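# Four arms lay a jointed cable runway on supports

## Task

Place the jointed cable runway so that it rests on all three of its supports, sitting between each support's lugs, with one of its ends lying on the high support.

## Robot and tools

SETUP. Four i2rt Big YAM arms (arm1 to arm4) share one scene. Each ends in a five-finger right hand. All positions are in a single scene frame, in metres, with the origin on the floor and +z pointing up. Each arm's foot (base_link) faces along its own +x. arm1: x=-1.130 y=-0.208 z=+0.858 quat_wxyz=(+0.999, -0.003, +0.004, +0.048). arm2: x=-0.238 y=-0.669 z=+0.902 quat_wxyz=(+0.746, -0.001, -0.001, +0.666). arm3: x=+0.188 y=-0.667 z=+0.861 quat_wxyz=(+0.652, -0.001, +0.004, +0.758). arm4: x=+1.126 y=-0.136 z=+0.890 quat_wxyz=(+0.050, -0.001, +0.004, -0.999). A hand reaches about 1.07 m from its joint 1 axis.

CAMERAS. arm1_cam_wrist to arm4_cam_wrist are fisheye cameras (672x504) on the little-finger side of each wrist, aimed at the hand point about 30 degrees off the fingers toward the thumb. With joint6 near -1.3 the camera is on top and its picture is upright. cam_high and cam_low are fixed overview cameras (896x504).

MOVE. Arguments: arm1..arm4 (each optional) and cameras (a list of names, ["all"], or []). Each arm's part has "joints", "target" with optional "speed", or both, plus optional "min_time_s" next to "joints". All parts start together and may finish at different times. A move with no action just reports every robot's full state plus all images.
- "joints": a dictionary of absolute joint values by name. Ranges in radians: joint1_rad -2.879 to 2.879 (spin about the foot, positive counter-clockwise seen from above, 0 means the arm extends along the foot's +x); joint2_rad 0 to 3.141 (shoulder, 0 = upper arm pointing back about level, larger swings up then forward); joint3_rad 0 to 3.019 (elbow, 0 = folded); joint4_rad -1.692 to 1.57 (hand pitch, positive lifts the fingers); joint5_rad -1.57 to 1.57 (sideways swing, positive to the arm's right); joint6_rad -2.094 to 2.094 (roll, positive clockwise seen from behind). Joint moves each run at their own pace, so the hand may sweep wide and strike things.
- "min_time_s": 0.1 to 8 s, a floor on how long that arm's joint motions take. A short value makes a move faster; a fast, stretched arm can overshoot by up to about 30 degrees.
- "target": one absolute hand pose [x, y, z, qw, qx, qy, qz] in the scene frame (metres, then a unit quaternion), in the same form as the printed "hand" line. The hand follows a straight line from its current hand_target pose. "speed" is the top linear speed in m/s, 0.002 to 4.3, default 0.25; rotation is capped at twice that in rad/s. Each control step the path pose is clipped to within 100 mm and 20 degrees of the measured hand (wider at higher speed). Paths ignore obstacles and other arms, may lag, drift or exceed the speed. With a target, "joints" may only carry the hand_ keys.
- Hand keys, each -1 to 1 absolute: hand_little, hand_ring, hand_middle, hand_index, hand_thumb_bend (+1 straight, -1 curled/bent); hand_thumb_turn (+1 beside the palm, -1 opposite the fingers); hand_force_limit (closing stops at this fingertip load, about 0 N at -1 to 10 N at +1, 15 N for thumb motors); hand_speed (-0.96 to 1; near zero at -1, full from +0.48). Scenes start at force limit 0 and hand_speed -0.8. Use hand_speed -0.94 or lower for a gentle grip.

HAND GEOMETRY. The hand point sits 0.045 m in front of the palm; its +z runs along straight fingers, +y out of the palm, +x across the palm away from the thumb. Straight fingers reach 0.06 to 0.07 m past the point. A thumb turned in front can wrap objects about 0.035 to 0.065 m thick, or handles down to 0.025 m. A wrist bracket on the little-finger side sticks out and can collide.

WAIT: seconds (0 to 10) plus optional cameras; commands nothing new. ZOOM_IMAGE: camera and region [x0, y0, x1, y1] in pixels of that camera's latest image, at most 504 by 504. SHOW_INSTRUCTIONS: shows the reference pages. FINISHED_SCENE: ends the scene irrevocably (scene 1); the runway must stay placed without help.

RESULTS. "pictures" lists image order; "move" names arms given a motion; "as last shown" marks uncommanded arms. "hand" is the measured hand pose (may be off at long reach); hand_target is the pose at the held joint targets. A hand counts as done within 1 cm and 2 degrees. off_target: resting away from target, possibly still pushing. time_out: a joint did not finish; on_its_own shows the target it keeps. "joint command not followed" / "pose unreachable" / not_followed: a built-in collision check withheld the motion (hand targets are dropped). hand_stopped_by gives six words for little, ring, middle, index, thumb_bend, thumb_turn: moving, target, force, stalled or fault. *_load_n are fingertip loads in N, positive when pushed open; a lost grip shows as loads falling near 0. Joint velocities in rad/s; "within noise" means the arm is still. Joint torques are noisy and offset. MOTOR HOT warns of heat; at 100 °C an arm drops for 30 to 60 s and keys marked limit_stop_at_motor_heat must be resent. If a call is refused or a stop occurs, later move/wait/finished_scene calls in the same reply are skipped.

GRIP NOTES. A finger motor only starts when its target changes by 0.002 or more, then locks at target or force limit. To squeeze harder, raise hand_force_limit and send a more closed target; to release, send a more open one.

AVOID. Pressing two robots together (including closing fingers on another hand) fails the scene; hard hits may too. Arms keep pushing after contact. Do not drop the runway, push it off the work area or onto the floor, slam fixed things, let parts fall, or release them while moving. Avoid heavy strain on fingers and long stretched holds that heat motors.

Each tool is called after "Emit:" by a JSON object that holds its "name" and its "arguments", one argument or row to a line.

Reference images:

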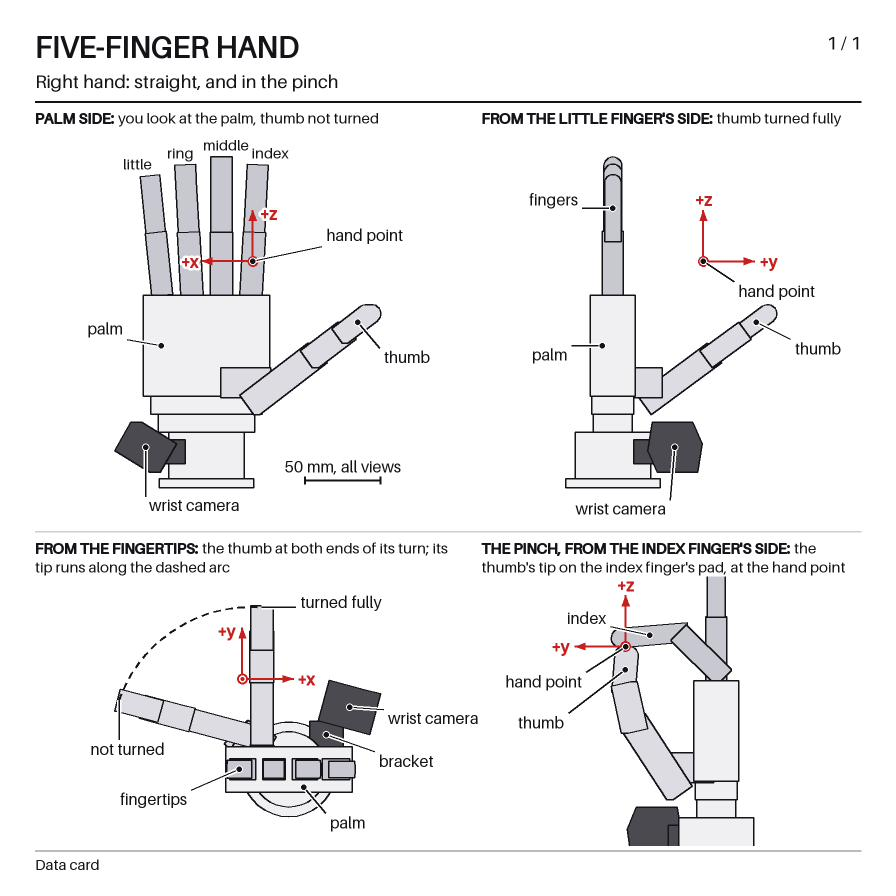

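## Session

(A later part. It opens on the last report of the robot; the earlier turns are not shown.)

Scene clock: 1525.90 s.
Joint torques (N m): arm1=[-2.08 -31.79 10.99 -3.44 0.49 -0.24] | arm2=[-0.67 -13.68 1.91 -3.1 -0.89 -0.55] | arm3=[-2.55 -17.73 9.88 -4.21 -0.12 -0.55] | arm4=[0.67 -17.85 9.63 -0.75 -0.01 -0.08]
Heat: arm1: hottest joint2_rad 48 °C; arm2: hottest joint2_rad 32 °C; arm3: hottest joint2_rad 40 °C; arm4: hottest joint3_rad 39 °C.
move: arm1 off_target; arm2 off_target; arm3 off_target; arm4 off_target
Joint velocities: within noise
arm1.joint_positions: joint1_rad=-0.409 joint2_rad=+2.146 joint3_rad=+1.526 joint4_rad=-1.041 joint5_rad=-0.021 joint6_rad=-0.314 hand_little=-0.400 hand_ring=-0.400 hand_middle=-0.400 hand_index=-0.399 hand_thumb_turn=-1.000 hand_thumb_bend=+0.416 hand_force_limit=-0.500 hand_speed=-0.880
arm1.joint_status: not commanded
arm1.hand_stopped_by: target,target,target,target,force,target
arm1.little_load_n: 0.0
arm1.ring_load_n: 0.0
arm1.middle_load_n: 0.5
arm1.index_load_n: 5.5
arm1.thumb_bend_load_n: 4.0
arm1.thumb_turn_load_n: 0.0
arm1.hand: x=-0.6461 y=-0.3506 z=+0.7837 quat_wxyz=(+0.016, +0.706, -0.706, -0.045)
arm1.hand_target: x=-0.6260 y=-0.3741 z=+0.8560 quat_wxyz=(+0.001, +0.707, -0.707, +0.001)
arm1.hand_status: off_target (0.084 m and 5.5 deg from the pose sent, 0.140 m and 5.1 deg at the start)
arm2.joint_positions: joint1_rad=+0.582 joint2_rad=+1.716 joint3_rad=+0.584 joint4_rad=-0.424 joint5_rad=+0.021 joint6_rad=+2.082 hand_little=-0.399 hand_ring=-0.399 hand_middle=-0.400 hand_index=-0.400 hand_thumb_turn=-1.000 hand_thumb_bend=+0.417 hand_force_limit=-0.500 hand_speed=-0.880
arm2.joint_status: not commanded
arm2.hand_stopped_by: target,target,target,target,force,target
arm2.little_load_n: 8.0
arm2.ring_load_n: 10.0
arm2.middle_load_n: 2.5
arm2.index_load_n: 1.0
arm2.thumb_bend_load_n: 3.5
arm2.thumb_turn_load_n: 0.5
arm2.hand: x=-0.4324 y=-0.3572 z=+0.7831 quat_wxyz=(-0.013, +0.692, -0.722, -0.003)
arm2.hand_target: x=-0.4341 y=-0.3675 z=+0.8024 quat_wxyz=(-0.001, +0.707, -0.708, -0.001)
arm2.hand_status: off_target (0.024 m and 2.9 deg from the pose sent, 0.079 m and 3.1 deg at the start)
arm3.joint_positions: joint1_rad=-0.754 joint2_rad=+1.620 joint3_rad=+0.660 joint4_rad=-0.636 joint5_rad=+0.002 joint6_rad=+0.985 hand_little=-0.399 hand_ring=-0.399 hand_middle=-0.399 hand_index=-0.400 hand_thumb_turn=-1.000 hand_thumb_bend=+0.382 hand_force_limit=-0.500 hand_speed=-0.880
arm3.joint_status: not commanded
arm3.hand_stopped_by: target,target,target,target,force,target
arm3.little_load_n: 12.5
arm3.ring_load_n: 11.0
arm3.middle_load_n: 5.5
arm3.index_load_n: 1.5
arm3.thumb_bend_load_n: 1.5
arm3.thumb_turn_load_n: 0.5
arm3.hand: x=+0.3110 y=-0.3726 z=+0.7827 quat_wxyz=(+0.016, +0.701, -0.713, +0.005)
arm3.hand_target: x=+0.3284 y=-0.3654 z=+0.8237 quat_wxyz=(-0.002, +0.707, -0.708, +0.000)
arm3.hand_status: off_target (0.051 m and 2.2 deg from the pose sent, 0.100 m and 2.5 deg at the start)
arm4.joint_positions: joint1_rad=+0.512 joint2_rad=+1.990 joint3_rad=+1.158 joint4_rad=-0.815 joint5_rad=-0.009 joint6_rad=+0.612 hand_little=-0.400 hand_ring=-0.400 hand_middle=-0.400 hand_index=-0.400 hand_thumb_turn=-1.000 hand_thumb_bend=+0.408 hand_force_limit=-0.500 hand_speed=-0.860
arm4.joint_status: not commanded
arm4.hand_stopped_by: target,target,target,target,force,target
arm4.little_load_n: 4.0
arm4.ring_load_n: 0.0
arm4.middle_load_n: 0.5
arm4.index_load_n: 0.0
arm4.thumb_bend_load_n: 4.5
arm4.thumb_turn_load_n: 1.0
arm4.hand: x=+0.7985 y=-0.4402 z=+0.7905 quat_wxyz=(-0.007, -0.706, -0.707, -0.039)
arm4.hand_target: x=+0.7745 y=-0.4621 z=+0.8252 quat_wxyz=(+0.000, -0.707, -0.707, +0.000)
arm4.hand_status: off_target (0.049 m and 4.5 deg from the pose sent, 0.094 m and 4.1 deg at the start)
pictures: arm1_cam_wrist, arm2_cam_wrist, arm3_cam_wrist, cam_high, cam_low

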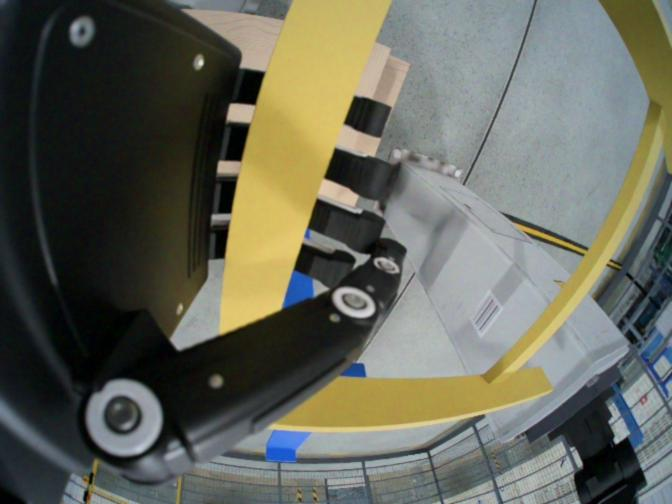

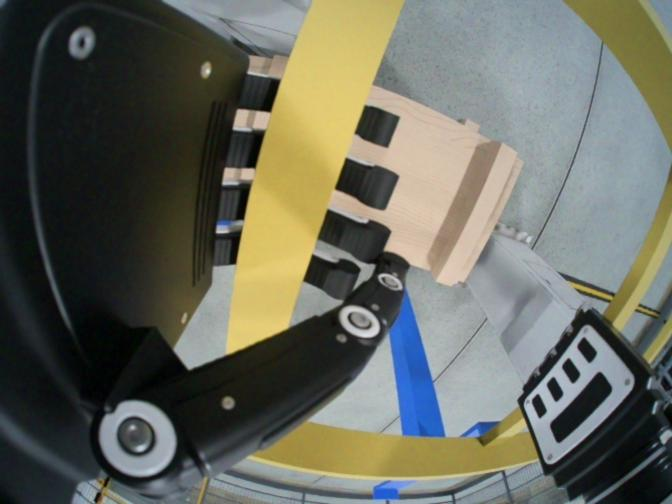

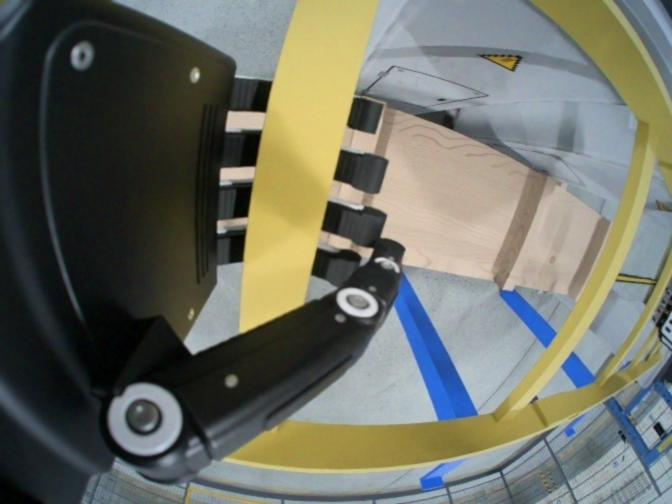

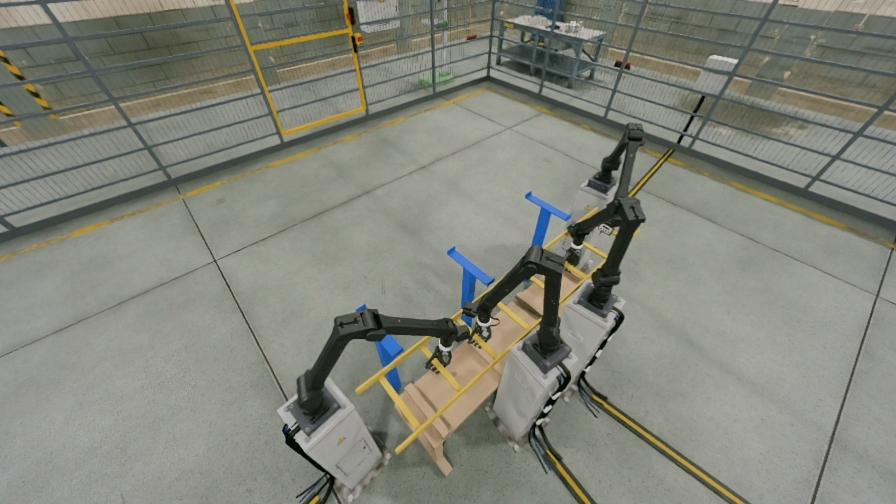

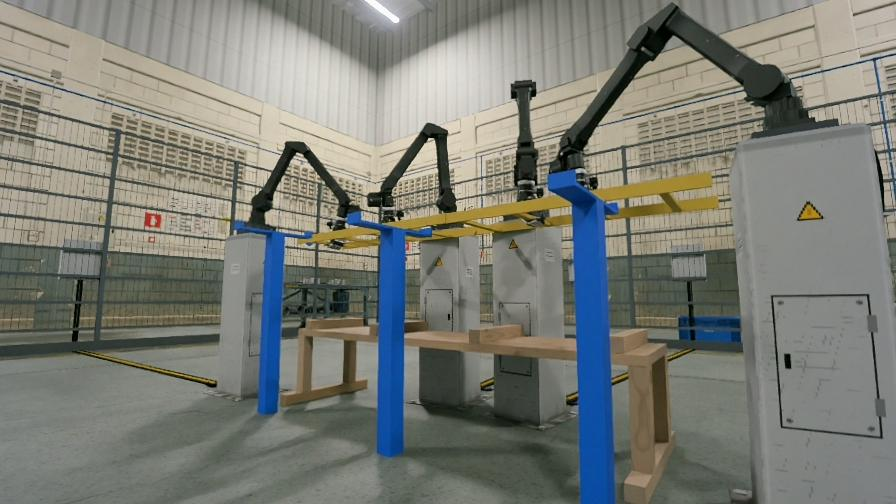

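Emit:
{"name": "move", "arguments": {
  "arm1": {"target": [-0.622, -0.376, 0.925, 0, 0.7071, -0.7071, 0], "speed": 0.06},
  "arm2": {"target": [-0.434, -0.368, 0.875, 0, 0.7071, -0.7071, 0], "speed": 0.06},
  "arm3": {"target": [0.330, -0.366, 0.905, 0, 0.7071, -0.7071, 0], "speed": 0.06},
  "arm4": {"target": [0.773, -0.463, 0.905, 0, 0.7071, 0.7071, 0], "speed": 0.06},
  "cameras": ["cam_low"]
}}

Emit:
{"name": "move", "arguments": {
  "arm1": {"target": [-0.622, -0.376, 0.995, 0, 0.7071, -0.7071, 0], "speed": 0.06},
  "arm2": {"target": [-0.434, -0.368, 0.940, 0, 0.7071, -0.7071, 0], "speed": 0.06},
  "arm3": {"target": [0.330, -0.366, 0.975, 0, 0.7071, -0.7071, 0], "speed": 0.06},
  "arm4": {"target": [0.773, -0.463, 0.985, 0, 0.7071, 0.7071, 0], "speed": 0.06},
  "cameras": ["all"]
}}

Emit:
{"name": "zoom_image", "arguments": {
  "camera": "cam_low",
  "region": [220, 130, 500, 280]
}}

Emit:
{"name": "zoom_image", "arguments": {
  "camera": "cam_low",
  "region": [480, 100, 760, 280]
}}

Scene clock: 1539.97 s.
Joint torques (N m): arm1=[0.44 -32.03 11.86 -3.47 -0.53 -0.23] | arm2=[-2.32 -12.63 5.44 -1.57 0.31 -0.32] | arm3=[-1.61 -16.26 15.13 -3.52 -0.71 -0.36] | arm4=[0.03 -17.44 11.33 -0.87 0.36 -0.15]
Heat: arm1: hottest joint2_rad 50 °C; arm2: hottest joint2_rad 32 °C; arm3: hottest joint2_rad 40 °C; arm4: hottest joint3_rad 40 °C.
move: arm1 off_target; arm2 off_target; arm3 off_target; arm4 off_target
Joint velocities: within noise
arm1.joint_positions: joint1_rad=-0.446 joint2_rad=+2.079 joint3_rad=+1.596 joint4_rad=-1.181 joint5_rad=+0.005 joint6_rad=-0.318 hand_little=-0.400 hand_ring=-0.400 hand_middle=-0.400 hand_index=-0.399 hand_thumb_turn=-1.000 hand_thumb_bend=+0.416 hand_force_limit=-0.500 hand_speed=-0.880
arm1.joint_status: not commanded
arm1.hand_stopped_by: target,target,target,target,force,target
arm1.little_load_n: 0.0
arm1.ring_load_n: 0.0
arm1.middle_load_n: 0.5
arm1.index_load_n: 4.0
arm1.thumb_bend_load_n: 4.0
arm1.thumb_turn_load_n: 0.0
arm1.hand: x=-0.6464 y=-0.3755 z=+0.8453 quat_wxyz=(+0.027, +0.695, -0.718, -0.041)
arm1.hand_target: x=-0.6264 y=-0.3747 z=+0.9207 quat_wxyz=(+0.000, +0.707, -0.707, +0.001)
arm1.hand_status: off_target (0.083 m and 6.0 deg from the pose sent, 0.146 m and 5.5 deg at the start)
arm2.joint_positions: joint1_rad=+0.593 joint2_rad=+1.512 joint3_rad=+0.600 joint4_rad=-0.726 joint5_rad=-0.008 joint6_rad=+2.061 hand_little=-0.400 hand_ring=-0.399 hand_middle=-0.400 hand_index=-0.399 hand_thumb_turn=-1.000 hand_thumb_bend=+0.417 hand_force_limit=-0.500 hand_speed=-0.880
arm2.joint_status: not commanded
arm2.hand_stopped_by: target,target,target,target,force,target
arm2.little_load_n: 1.5
arm2.ring_load_n: 5.0
arm2.middle_load_n: 3.0
arm2.index_load_n: 6.0
arm2.thumb_bend_load_n: 3.5
arm2.thumb_turn_load_n: 0.5
arm2.hand: x=-0.4294 y=-0.3868 z=+0.8413 quat_wxyz=(+0.013, +0.703, -0.711, +0.031)
arm2.hand_target: x=-0.4343 y=-0.3682 z=+0.8725 quat_wxyz=(-0.001, +0.707, -0.707, +0.000)
arm2.hand_status: off_target (0.039 m and 3.9 deg from the pose sent, 0.093 m and 2.9 deg at the start)
arm3.joint_positions: joint1_rad=-0.774 joint2_rad=+1.456 joint3_rad=+0.700 joint4_rad=-0.902 joint5_rad=+0.016 joint6_rad=+0.962 hand_little=-0.399 hand_ring=-0.399 hand_middle=-0.399 hand_index=-0.399 hand_thumb_turn=-1.000 hand_thumb_bend=+0.382 hand_force_limit=-0.500 hand_speed=-0.880
arm3.joint_status: not commanded
arm3.hand_stopped_by: target,target,target,target,force,target
arm3.little_load_n: 5.0
arm3.ring_load_n: 6.0
arm3.middle_load_n: 5.0
arm3.index_load_n: 5.0
arm3.thumb_bend_load_n: 2.0
arm3.thumb_turn_load_n: 0.5
arm3.hand: x=+0.3067 y=-0.3943 z=+0.8433 quat_wxyz=(+0.046, +0.701, -0.712, +0.017)
arm3.hand_target: x=+0.3276 y=-0.3676 z=+0.8983 quat_wxyz=(-0.001, +0.707, -0.707, +0.001)
arm3.hand_status: off_target (0.072 m and 5.6 deg from the pose sent, 0.124 m and 2.2 deg at the start)
arm4.joint_positions: joint1_rad=+0.519 joint2_rad=+1.863 joint3_rad=+1.211 joint4_rad=-0.999 joint5_rad=-0.018 joint6_rad=+0.619 hand_little=-0.400 hand_ring=-0.400 hand_middle=-0.400 hand_index=-0.400 hand_thumb_turn=-1.000 hand_thumb_bend=+0.408 hand_force_limit=-0.500 hand_speed=-0.860
arm4.joint_status: not commanded
arm4.hand_stopped_by: target,target,target,target,force,target
arm4.little_load_n: 4.0
arm4.ring_load_n: 0.0
arm4.middle_load_n: 1.0
arm4.index_load_n: 0.0
arm4.thumb_bend_load_n: 4.5
arm4.thumb_turn_load_n: 0.5
arm4.hand: x=+0.7984 y=-0.4472 z=+0.8666 quat_wxyz=(-0.012, -0.706, -0.707, -0.039)
arm4.hand_target: x=+0.7746 y=-0.4620 z=+0.9050 quat_wxyz=(+0.000, -0.707, -0.707, +0.001)
arm4.hand_status: off_target (0.049 m and 4.7 deg from the pose sent, 0.120 m and 4.5 deg at the start)

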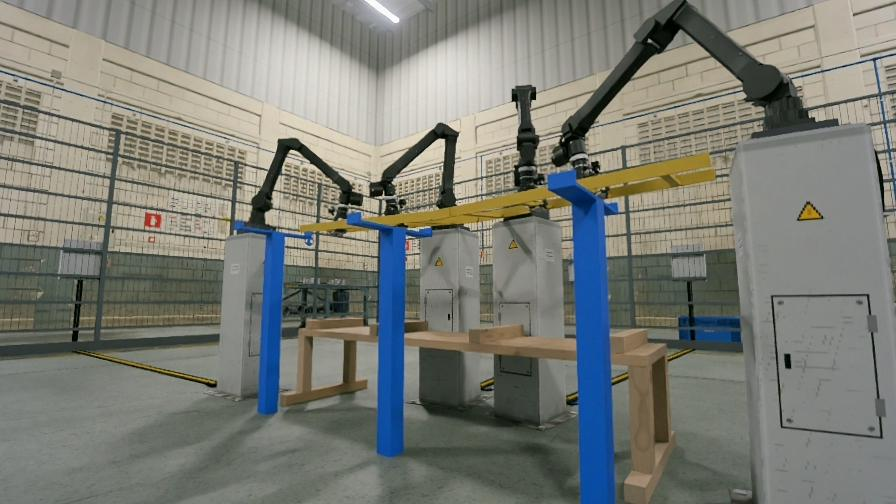

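Scene clock: 1541.97 s.
Joint torques (N m): arm1=[0.91 -33.14 13.87 -3.55 -0.77 -0.23] | arm2=[-1.85 -11.28 9.13 -2.44 0.3 -0.31] | arm3=[-1.9 -15.15 18.66 -3.48 -0.85 -0.25] | arm4=[-0.15 -17.08 13.44 -0.69 0.34 -0.16]
Heat: arm1: hottest joint2_rad 50 °C; arm2: hottest joint2_rad 32 °C; arm3: hottest joint2_rad 40 °C; arm4: hottest joint3_rad 41 °C.
move: arm1 off_target; arm2 off_target; arm3 off_target; arm4 off_target
Joint velocities: within noise
arm1.joint_positions: joint1_rad=-0.446 joint2_rad=+2.038 joint3_rad=+1.686 joint4_rad=-1.339 joint5_rad=+0.011 joint6_rad=-0.322 hand_little=-0.400 hand_ring=-0.400 hand_middle=-0.400 hand_index=-0.399 hand_thumb_turn=-1.000 hand_thumb_bend=+0.416 hand_force_limit=-0.500 hand_speed=-0.880
arm1.joint_status: not commanded
arm1.hand_stopped_by: target,target,target,target,force,target
arm1.little_load_n: 0.0
arm1.ring_load_n: 0.0
arm1.middle_load_n: 0.5
arm1.index_load_n: 4.5
arm1.thumb_bend_load_n: 4.5
arm1.thumb_turn_load_n: 0.0
arm1.hand: x=-0.6455 y=-0.3769 z=+0.9035 quat_wxyz=(+0.036, +0.696, -0.715, -0.052)
arm1.hand_target: x=-0.6284 y=-0.3742 z=+0.9897 quat_wxyz=(+0.000, +0.707, -0.707, +0.001)
arm1.hand_status: off_target (0.094 m and 7.4 deg from the pose sent, 0.152 m and 6.0 deg at the start; pose on its path clipped on 11 of 60 steps)
arm2.joint_positions: joint1_rad=+0.593 joint2_rad=+1.361 joint3_rad=+0.642 joint4_rad=-0.930 joint5_rad=-0.007 joint6_rad=+2.061 hand_little=-0.400 hand_ring=-0.400 hand_middle=-0.400 hand_index=-0.399 hand_thumb_turn=-1.000 hand_thumb_bend=+0.417 hand_force_limit=-0.500 hand_speed=-0.880
arm2.joint_status: not commanded
arm2.hand_stopped_by: target,target,target,target,force,target
arm2.little_load_n: 0.5
arm2.ring_load_n: 3.5
arm2.middle_load_n: 3.0
arm2.index_load_n: 7.5
arm2.thumb_bend_load_n: 3.5
arm2.thumb_turn_load_n: 0.5
arm2.hand: x=-0.4260 y=-0.3932 z=+0.8939 quat_wxyz=(+0.014, +0.702, -0.711, +0.037)
arm2.hand_target: x=-0.4340 y=-0.3690 z=+0.9367 quat_wxyz=(-0.001, +0.707, -0.707, +0.000)
arm2.hand_status: off_target (0.053 m and 4.5 deg from the pose sent, 0.101 m and 4.0 deg at the start)
arm3.joint_positions: joint1_rad=-0.778 joint2_rad=+1.353 joint3_rad=+0.780 joint4_rad=-1.114 joint5_rad=+0.018 joint6_rad=+0.951 hand_little=-0.399 hand_ring=-0.399 hand_middle=-0.399 hand_index=-0.399 hand_thumb_turn=-1.000 hand_thumb_bend=+0.382 hand_force_limit=-0.500 hand_speed=-0.880
arm3.joint_status: not commanded
arm3.hand_stopped_by: target,target,target,target,force,target
arm3.little_load_n: 7.0
arm3.ring_load_n: 7.0
arm3.middle_load_n: 5.0
arm3.index_load_n: 3.5
arm3.thumb_bend_load_n: 1.5
arm3.thumb_turn_load_n: 0.5
arm3.hand: x=+0.3054 y=-0.3983 z=+0.9001 quat_wxyz=(+0.059, +0.703, -0.708, +0.020)
arm3.hand_target: x=+0.3262 y=-0.3694 z=+0.9675 quat_wxyz=(-0.001, +0.707, -0.707, +0.001)
arm3.hand_status: off_target (0.085 m and 7.2 deg from the pose sent, 0.137 m and 5.6 deg at the start)
arm4.joint_positions: joint1_rad=+0.519 joint2_rad=+1.771 joint3_rad=+1.298 joint4_rad=-1.200 joint5_rad=-0.018 joint6_rad=+0.619 hand_little=-0.400 hand_ring=-0.400 hand_middle=-0.400 hand_index=-0.400 hand_thumb_turn=-1.000 hand_thumb_bend=+0.408 hand_force_limit=-0.500 hand_speed=-0.860
arm4.joint_status: not commanded
arm4.hand_stopped_by: target,target,target,target,force,target
arm4.little_load_n: 4.0
arm4.ring_load_n: 0.0
arm4.middle_load_n: 0.5
arm4.index_load_n: 0.0
arm4.thumb_bend_load_n: 4.5
arm4.thumb_turn_load_n: 1.0
arm4.hand: x=+0.8003 y=-0.4465 z=+0.9399 quat_wxyz=(-0.014, -0.706, -0.706, -0.051)
arm4.hand_target: x=+0.7756 y=-0.4613 z=+0.9852 quat_wxyz=(+0.000, -0.707, -0.707, +0.000)
arm4.hand_status: off_target (0.055 m and 6.1 deg from the pose sent, 0.122 m and 4.7 deg at the start)
pictures: arm1_cam_wrist, arm2_cam_wrist, arm3_cam_wrist, arm4_cam_wrist, cam_high, cam_low

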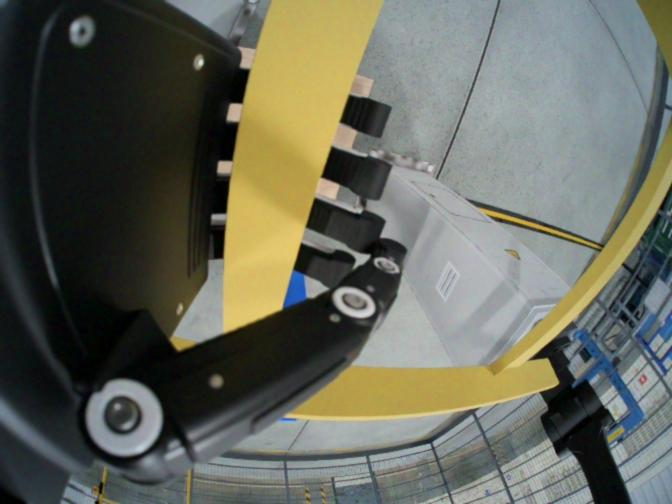

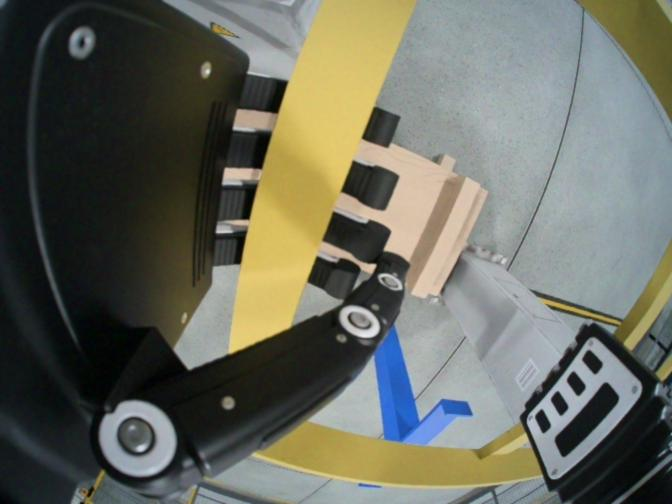

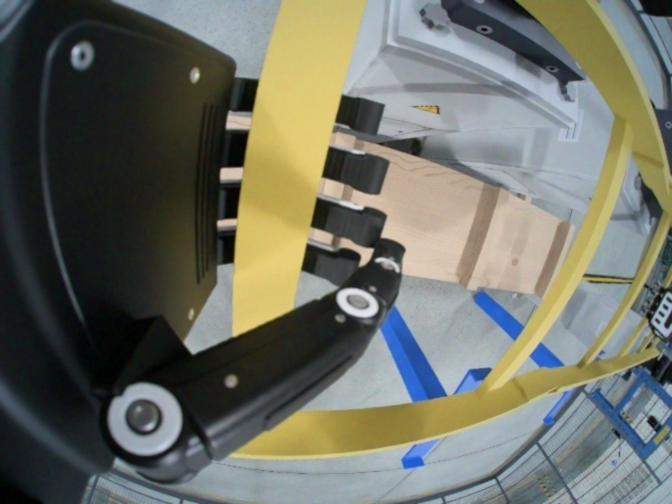

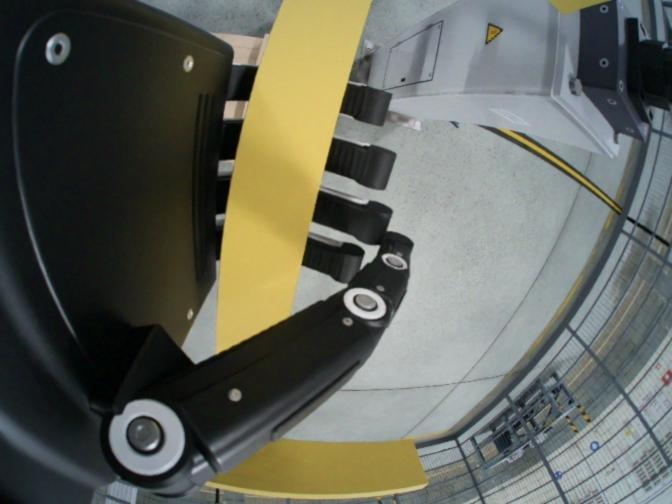

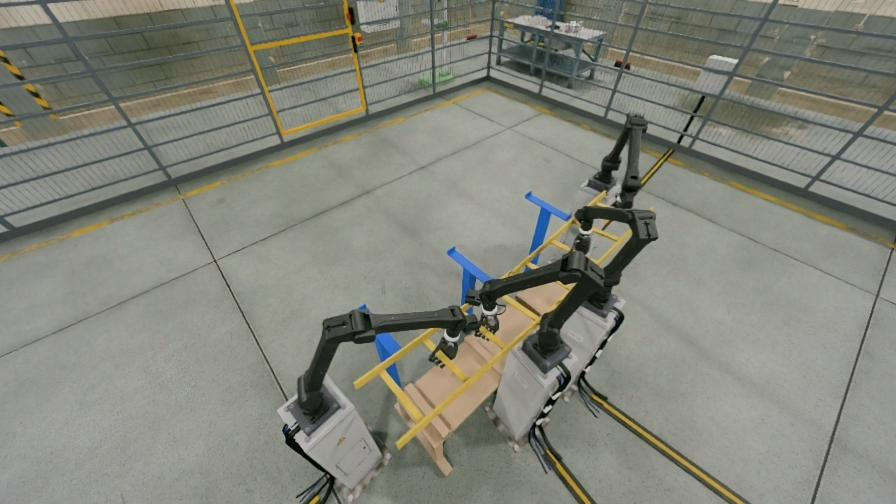

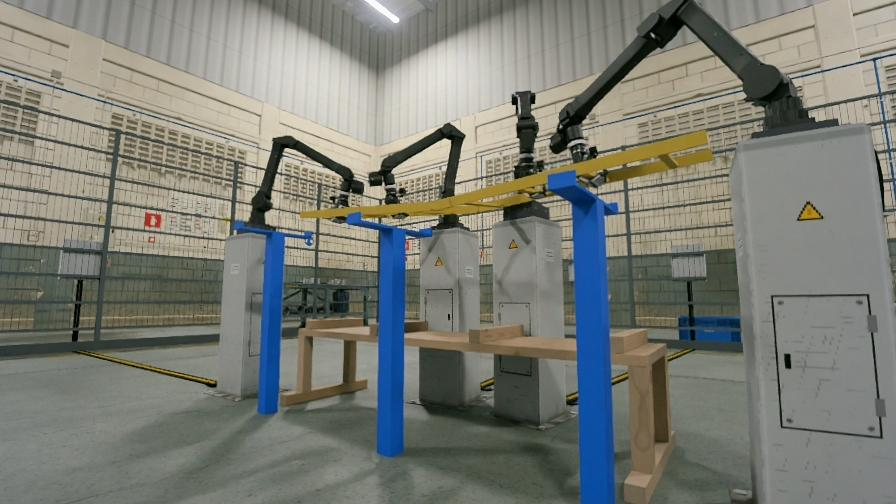

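Scaled by 1.800.

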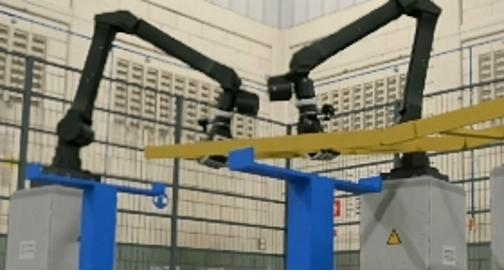

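Scaled by 1.800.

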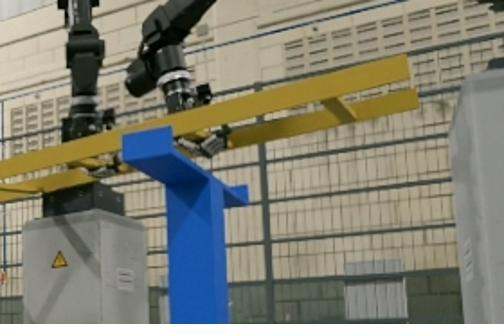

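Emit:
{"name": "move", "arguments": {
  "arm1": {"target": [-0.637, -0.256, 0.995, 0, 0.7071, -0.7071, 0], "speed": 0.08},
  "arm2": {"target": [-0.449, -0.248, 0.960, 0, 0.7071, -0.7071, 0], "speed": 0.08},
  "arm3": {"target": [0.315, -0.246, 0.995, 0, 0.7071, -0.7071, 0], "speed": 0.08},
  "arm4": {"target": [0.758, -0.343, 0.985, 0, 0.7071, 0.7071, 0], "speed": 0.08},
  "cameras": ["all"]
}}

Emit:
{"name": "zoom_image", "arguments": {
  "camera": "cam_low",
  "region": [220, 130, 500, 280]
}}

Emit:
{"name": "zoom_image", "arguments": {
  "camera": "cam_low",
  "region": [480, 100, 760, 280]
}}

Emit:
{"name": "zoom_image", "arguments": {
  "camera": "cam_high",
  "region": [340, 180, 640, 480]
}}

Scene clock: 1588.70 s.
Joint torques (N m): arm1=[0.91 -31.74 9.63 -1.7 -0.78 0.03] | arm2=[-1.26 -14.92 11.29 -1.77 -0.18 -0.43] | arm3=[-0.15 -20.25 19.66 -3.15 -0.44 -0.23] | arm4=[-1.32 -15.79 8.75 0.55 0.33 -0.43]
Heat: arm1: hottest joint2_rad 52 °C; arm2: hottest joint3_rad 34 °C; arm3: hottest joint3_rad 47 °C; arm4: hottest joint3_rad 46 °C.
move: arm1 off_target; arm2 off_target; arm3 off_target; arm4 off_target
Joint velocities: within noise
arm1.joint_positions: joint1_rad=-0.254 joint2_rad=+1.933 joint3_rad=+1.584 joint4_rad=-1.336 joint5_rad=+0.011 joint6_rad=-0.150 hand_little=-0.400 hand_ring=-0.400 hand_middle=-0.400 hand_index=-0.399 hand_thumb_turn=-1.000 hand_thumb_bend=+0.416 hand_force_limit=-0.500 hand_speed=-0.880
arm1.joint_status: not commanded
arm1.hand_stopped_by: target,target,target,target,force,target
arm1.little_load_n: 0.0
arm1.ring_load_n: 0.0
arm1.middle_load_n: 0.5
arm1.index_load_n: 5.5
arm1.thumb_bend_load_n: 4.0
arm1.thumb_turn_load_n: 0.0
arm1.hand: x=-0.6488 y=-0.2658 z=+0.9253 quat_wxyz=(+0.043, +0.703, -0.709, -0.043)
arm1.hand_target: x=-0.6405 y=-0.2561 z=+0.9909 quat_wxyz=(+0.000, +0.708, -0.707, -0.001)
arm1.hand_status: off_target (0.071 m and 7.0 deg from the pose sent, 0.152 m and 7.4 deg at the start)
arm2.joint_positions: joint1_rad=+0.492 joint2_rad=+1.609 joint3_rad=+0.948 joint4_rad=-1.028 joint5_rad=+0.007 joint6_rad=+1.974 hand_little=-0.400 hand_ring=-0.400 hand_middle=-0.400 hand_index=-0.399 hand_thumb_turn=-1.000 hand_thumb_bend=+0.417 hand_force_limit=-0.500 hand_speed=-0.880
arm2.joint_status: not commanded
arm2.hand_stopped_by: target,target,target,target,force,target
arm2.little_load_n: 0.0
arm2.ring_load_n: 2.5
arm2.middle_load_n: 2.5
arm2.index_load_n: 8.0
arm2.thumb_bend_load_n: 3.5
arm2.thumb_turn_load_n: 0.5
arm2.hand: x=-0.4337 y=-0.2889 z=+0.9007 quat_wxyz=(+0.019, +0.697, -0.715, +0.057)
arm2.hand_target: x=-0.4475 y=-0.2517 z=+0.9593 quat_wxyz=(-0.002, +0.707, -0.707, +0.000)
arm2.hand_status: off_target (0.074 m and 7.0 deg from the pose sent, 0.161 m and 4.5 deg at the start)
arm3.joint_positions: joint1_rad=-0.599 joint2_rad=+1.569 joint3_rad=+1.001 joint4_rad=-1.149 joint5_rad=+0.009 joint6_rad=+1.141 hand_little=-0.399 hand_ring=-0.399 hand_middle=-0.399 hand_index=-0.399 hand_thumb_turn=-1.000 hand_thumb_bend=+0.382 hand_force_limit=-0.500 hand_speed=-0.880
arm3.joint_status: not commanded
arm3.hand_stopped_by: target,target,target,target,force,target
arm3.little_load_n: 6.5
arm3.ring_load_n: 7.0
arm3.middle_load_n: 5.0
arm3.index_load_n: 3.5
arm3.thumb_bend_load_n: 1.5
arm3.thumb_turn_load_n: 0.0
arm3.hand: x=+0.2918 y=-0.3013 z=+0.8950 quat_wxyz=(+0.071, +0.698, -0.711, +0.031)
arm3.hand_target: x=+0.3076 y=-0.2612 z=+0.9765 quat_wxyz=(-0.002, +0.707, -0.707, +0.000)
arm3.hand_status: off_target (0.117 m and 9.0 deg from the pose sent, 0.180 m and 7.2 deg at the start; pose on its path clipped on 48 of 71 steps)
arm4.joint_positions: joint1_rad=+0.302 joint2_rad=+1.668 joint3_rad=+1.220 joint4_rad=-1.201 joint5_rad=-0.015 joint6_rad=+0.411 hand_little=-0.400 hand_ring=-0.400 hand_middle=-0.400 hand_index=-0.400 hand_thumb_turn=-1.000 hand_thumb_bend=+0.408 hand_force_limit=-0.500 hand_speed=-0.860
arm4.joint_status: not commanded
arm4.hand_stopped_by: target,target,target,target,force,target
arm4.little_load_n: 6.5
arm4.ring_load_n: 0.0
arm4.middle_load_n: 0.5
arm4.index_load_n: 0.0
arm4.thumb_bend_load_n: 4.0
arm4.thumb_turn_load_n: 0.5
arm4.hand: x=+0.7733 y=-0.3463 z=+0.9614 quat_wxyz=(-0.018, -0.710, -0.703, -0.036)
arm4.hand_target: x=+0.7588 y=-0.3428 z=+0.9847 quat_wxyz=(+0.001, -0.707, -0.707, -0.001)
arm4.hand_status: off_target (0.028 m and 4.6 deg from the pose sent, 0.121 m and 6.1 deg at the start)
pictures: arm1_cam_wrist, arm2_cam_wrist, arm3_cam_wrist, arm4_cam_wrist, cam_high, cam_low

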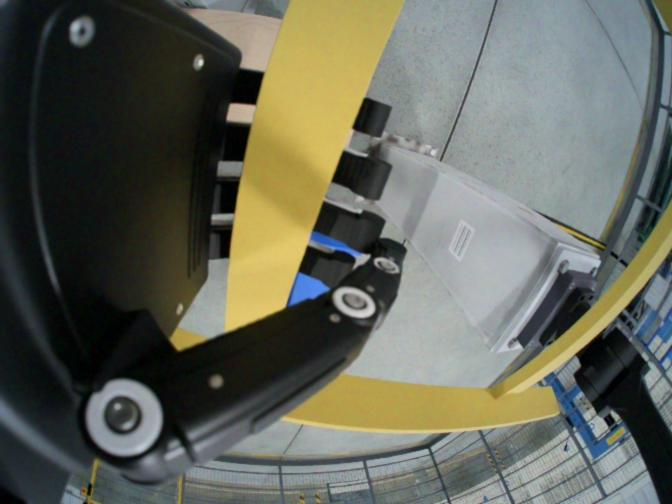

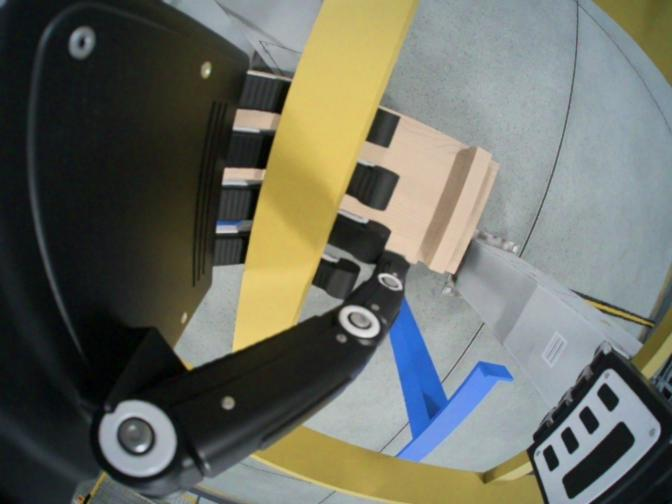

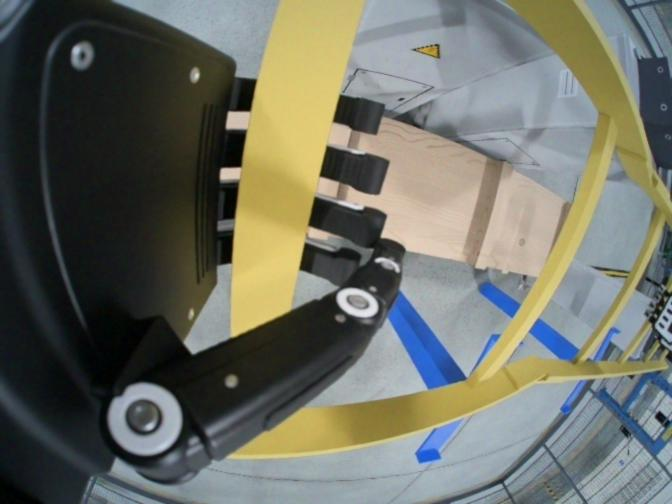

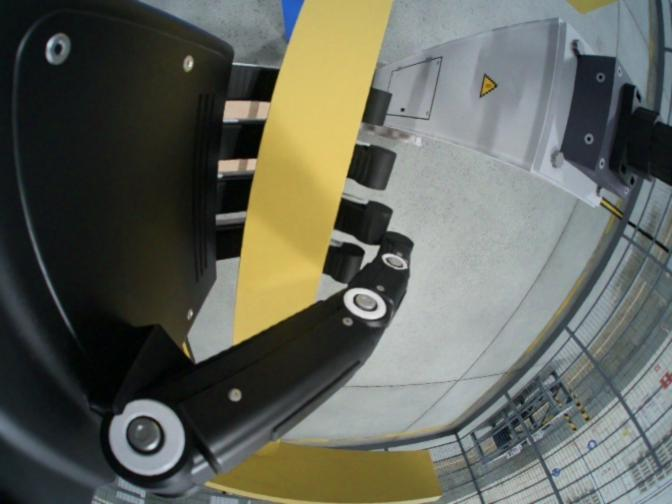

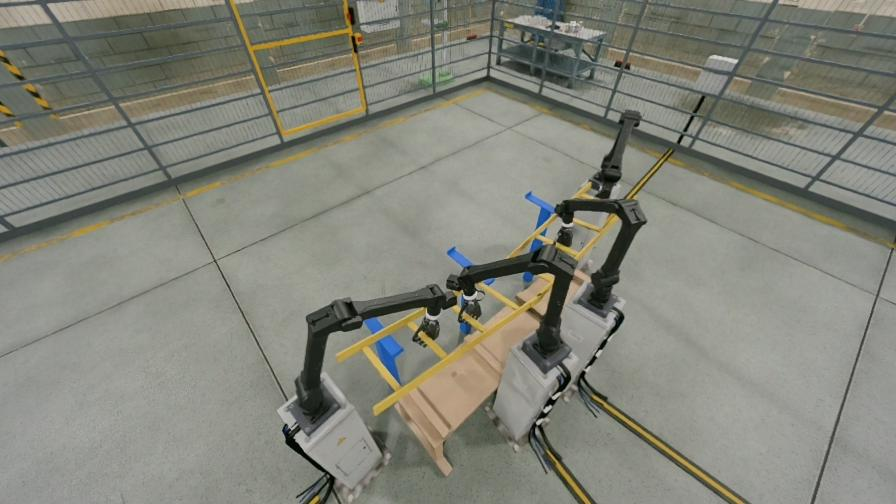

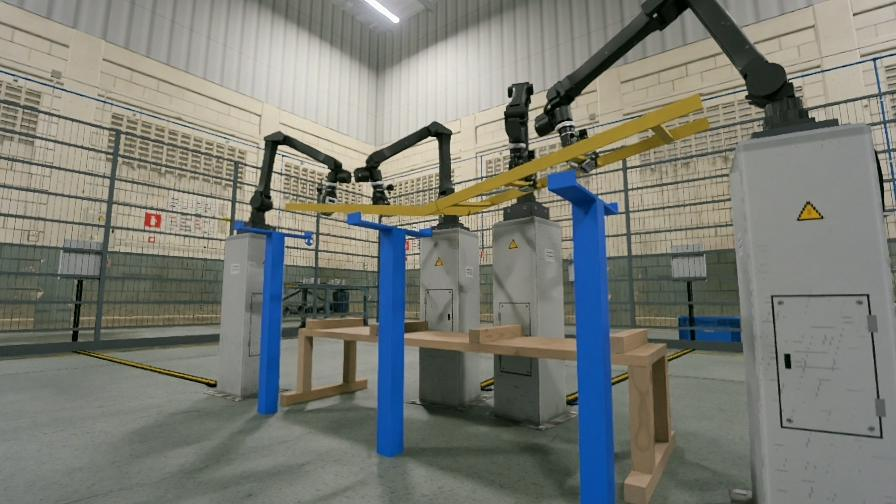

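Scaled by 1.800.

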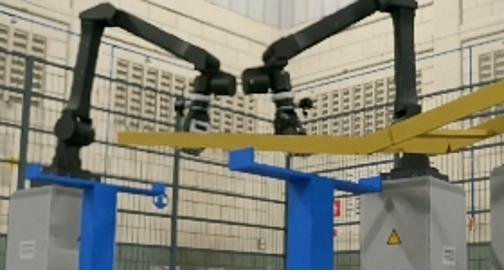

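Scaled by 1.800.

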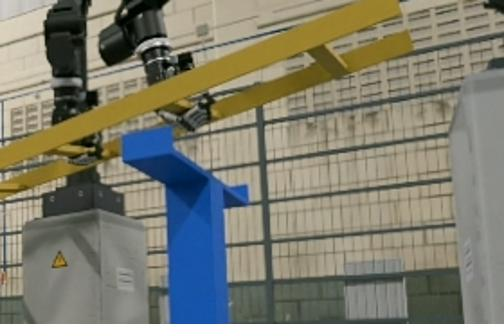

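Scaled by 1.680.

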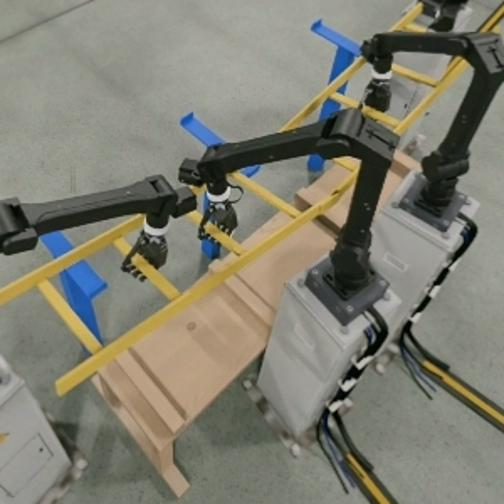

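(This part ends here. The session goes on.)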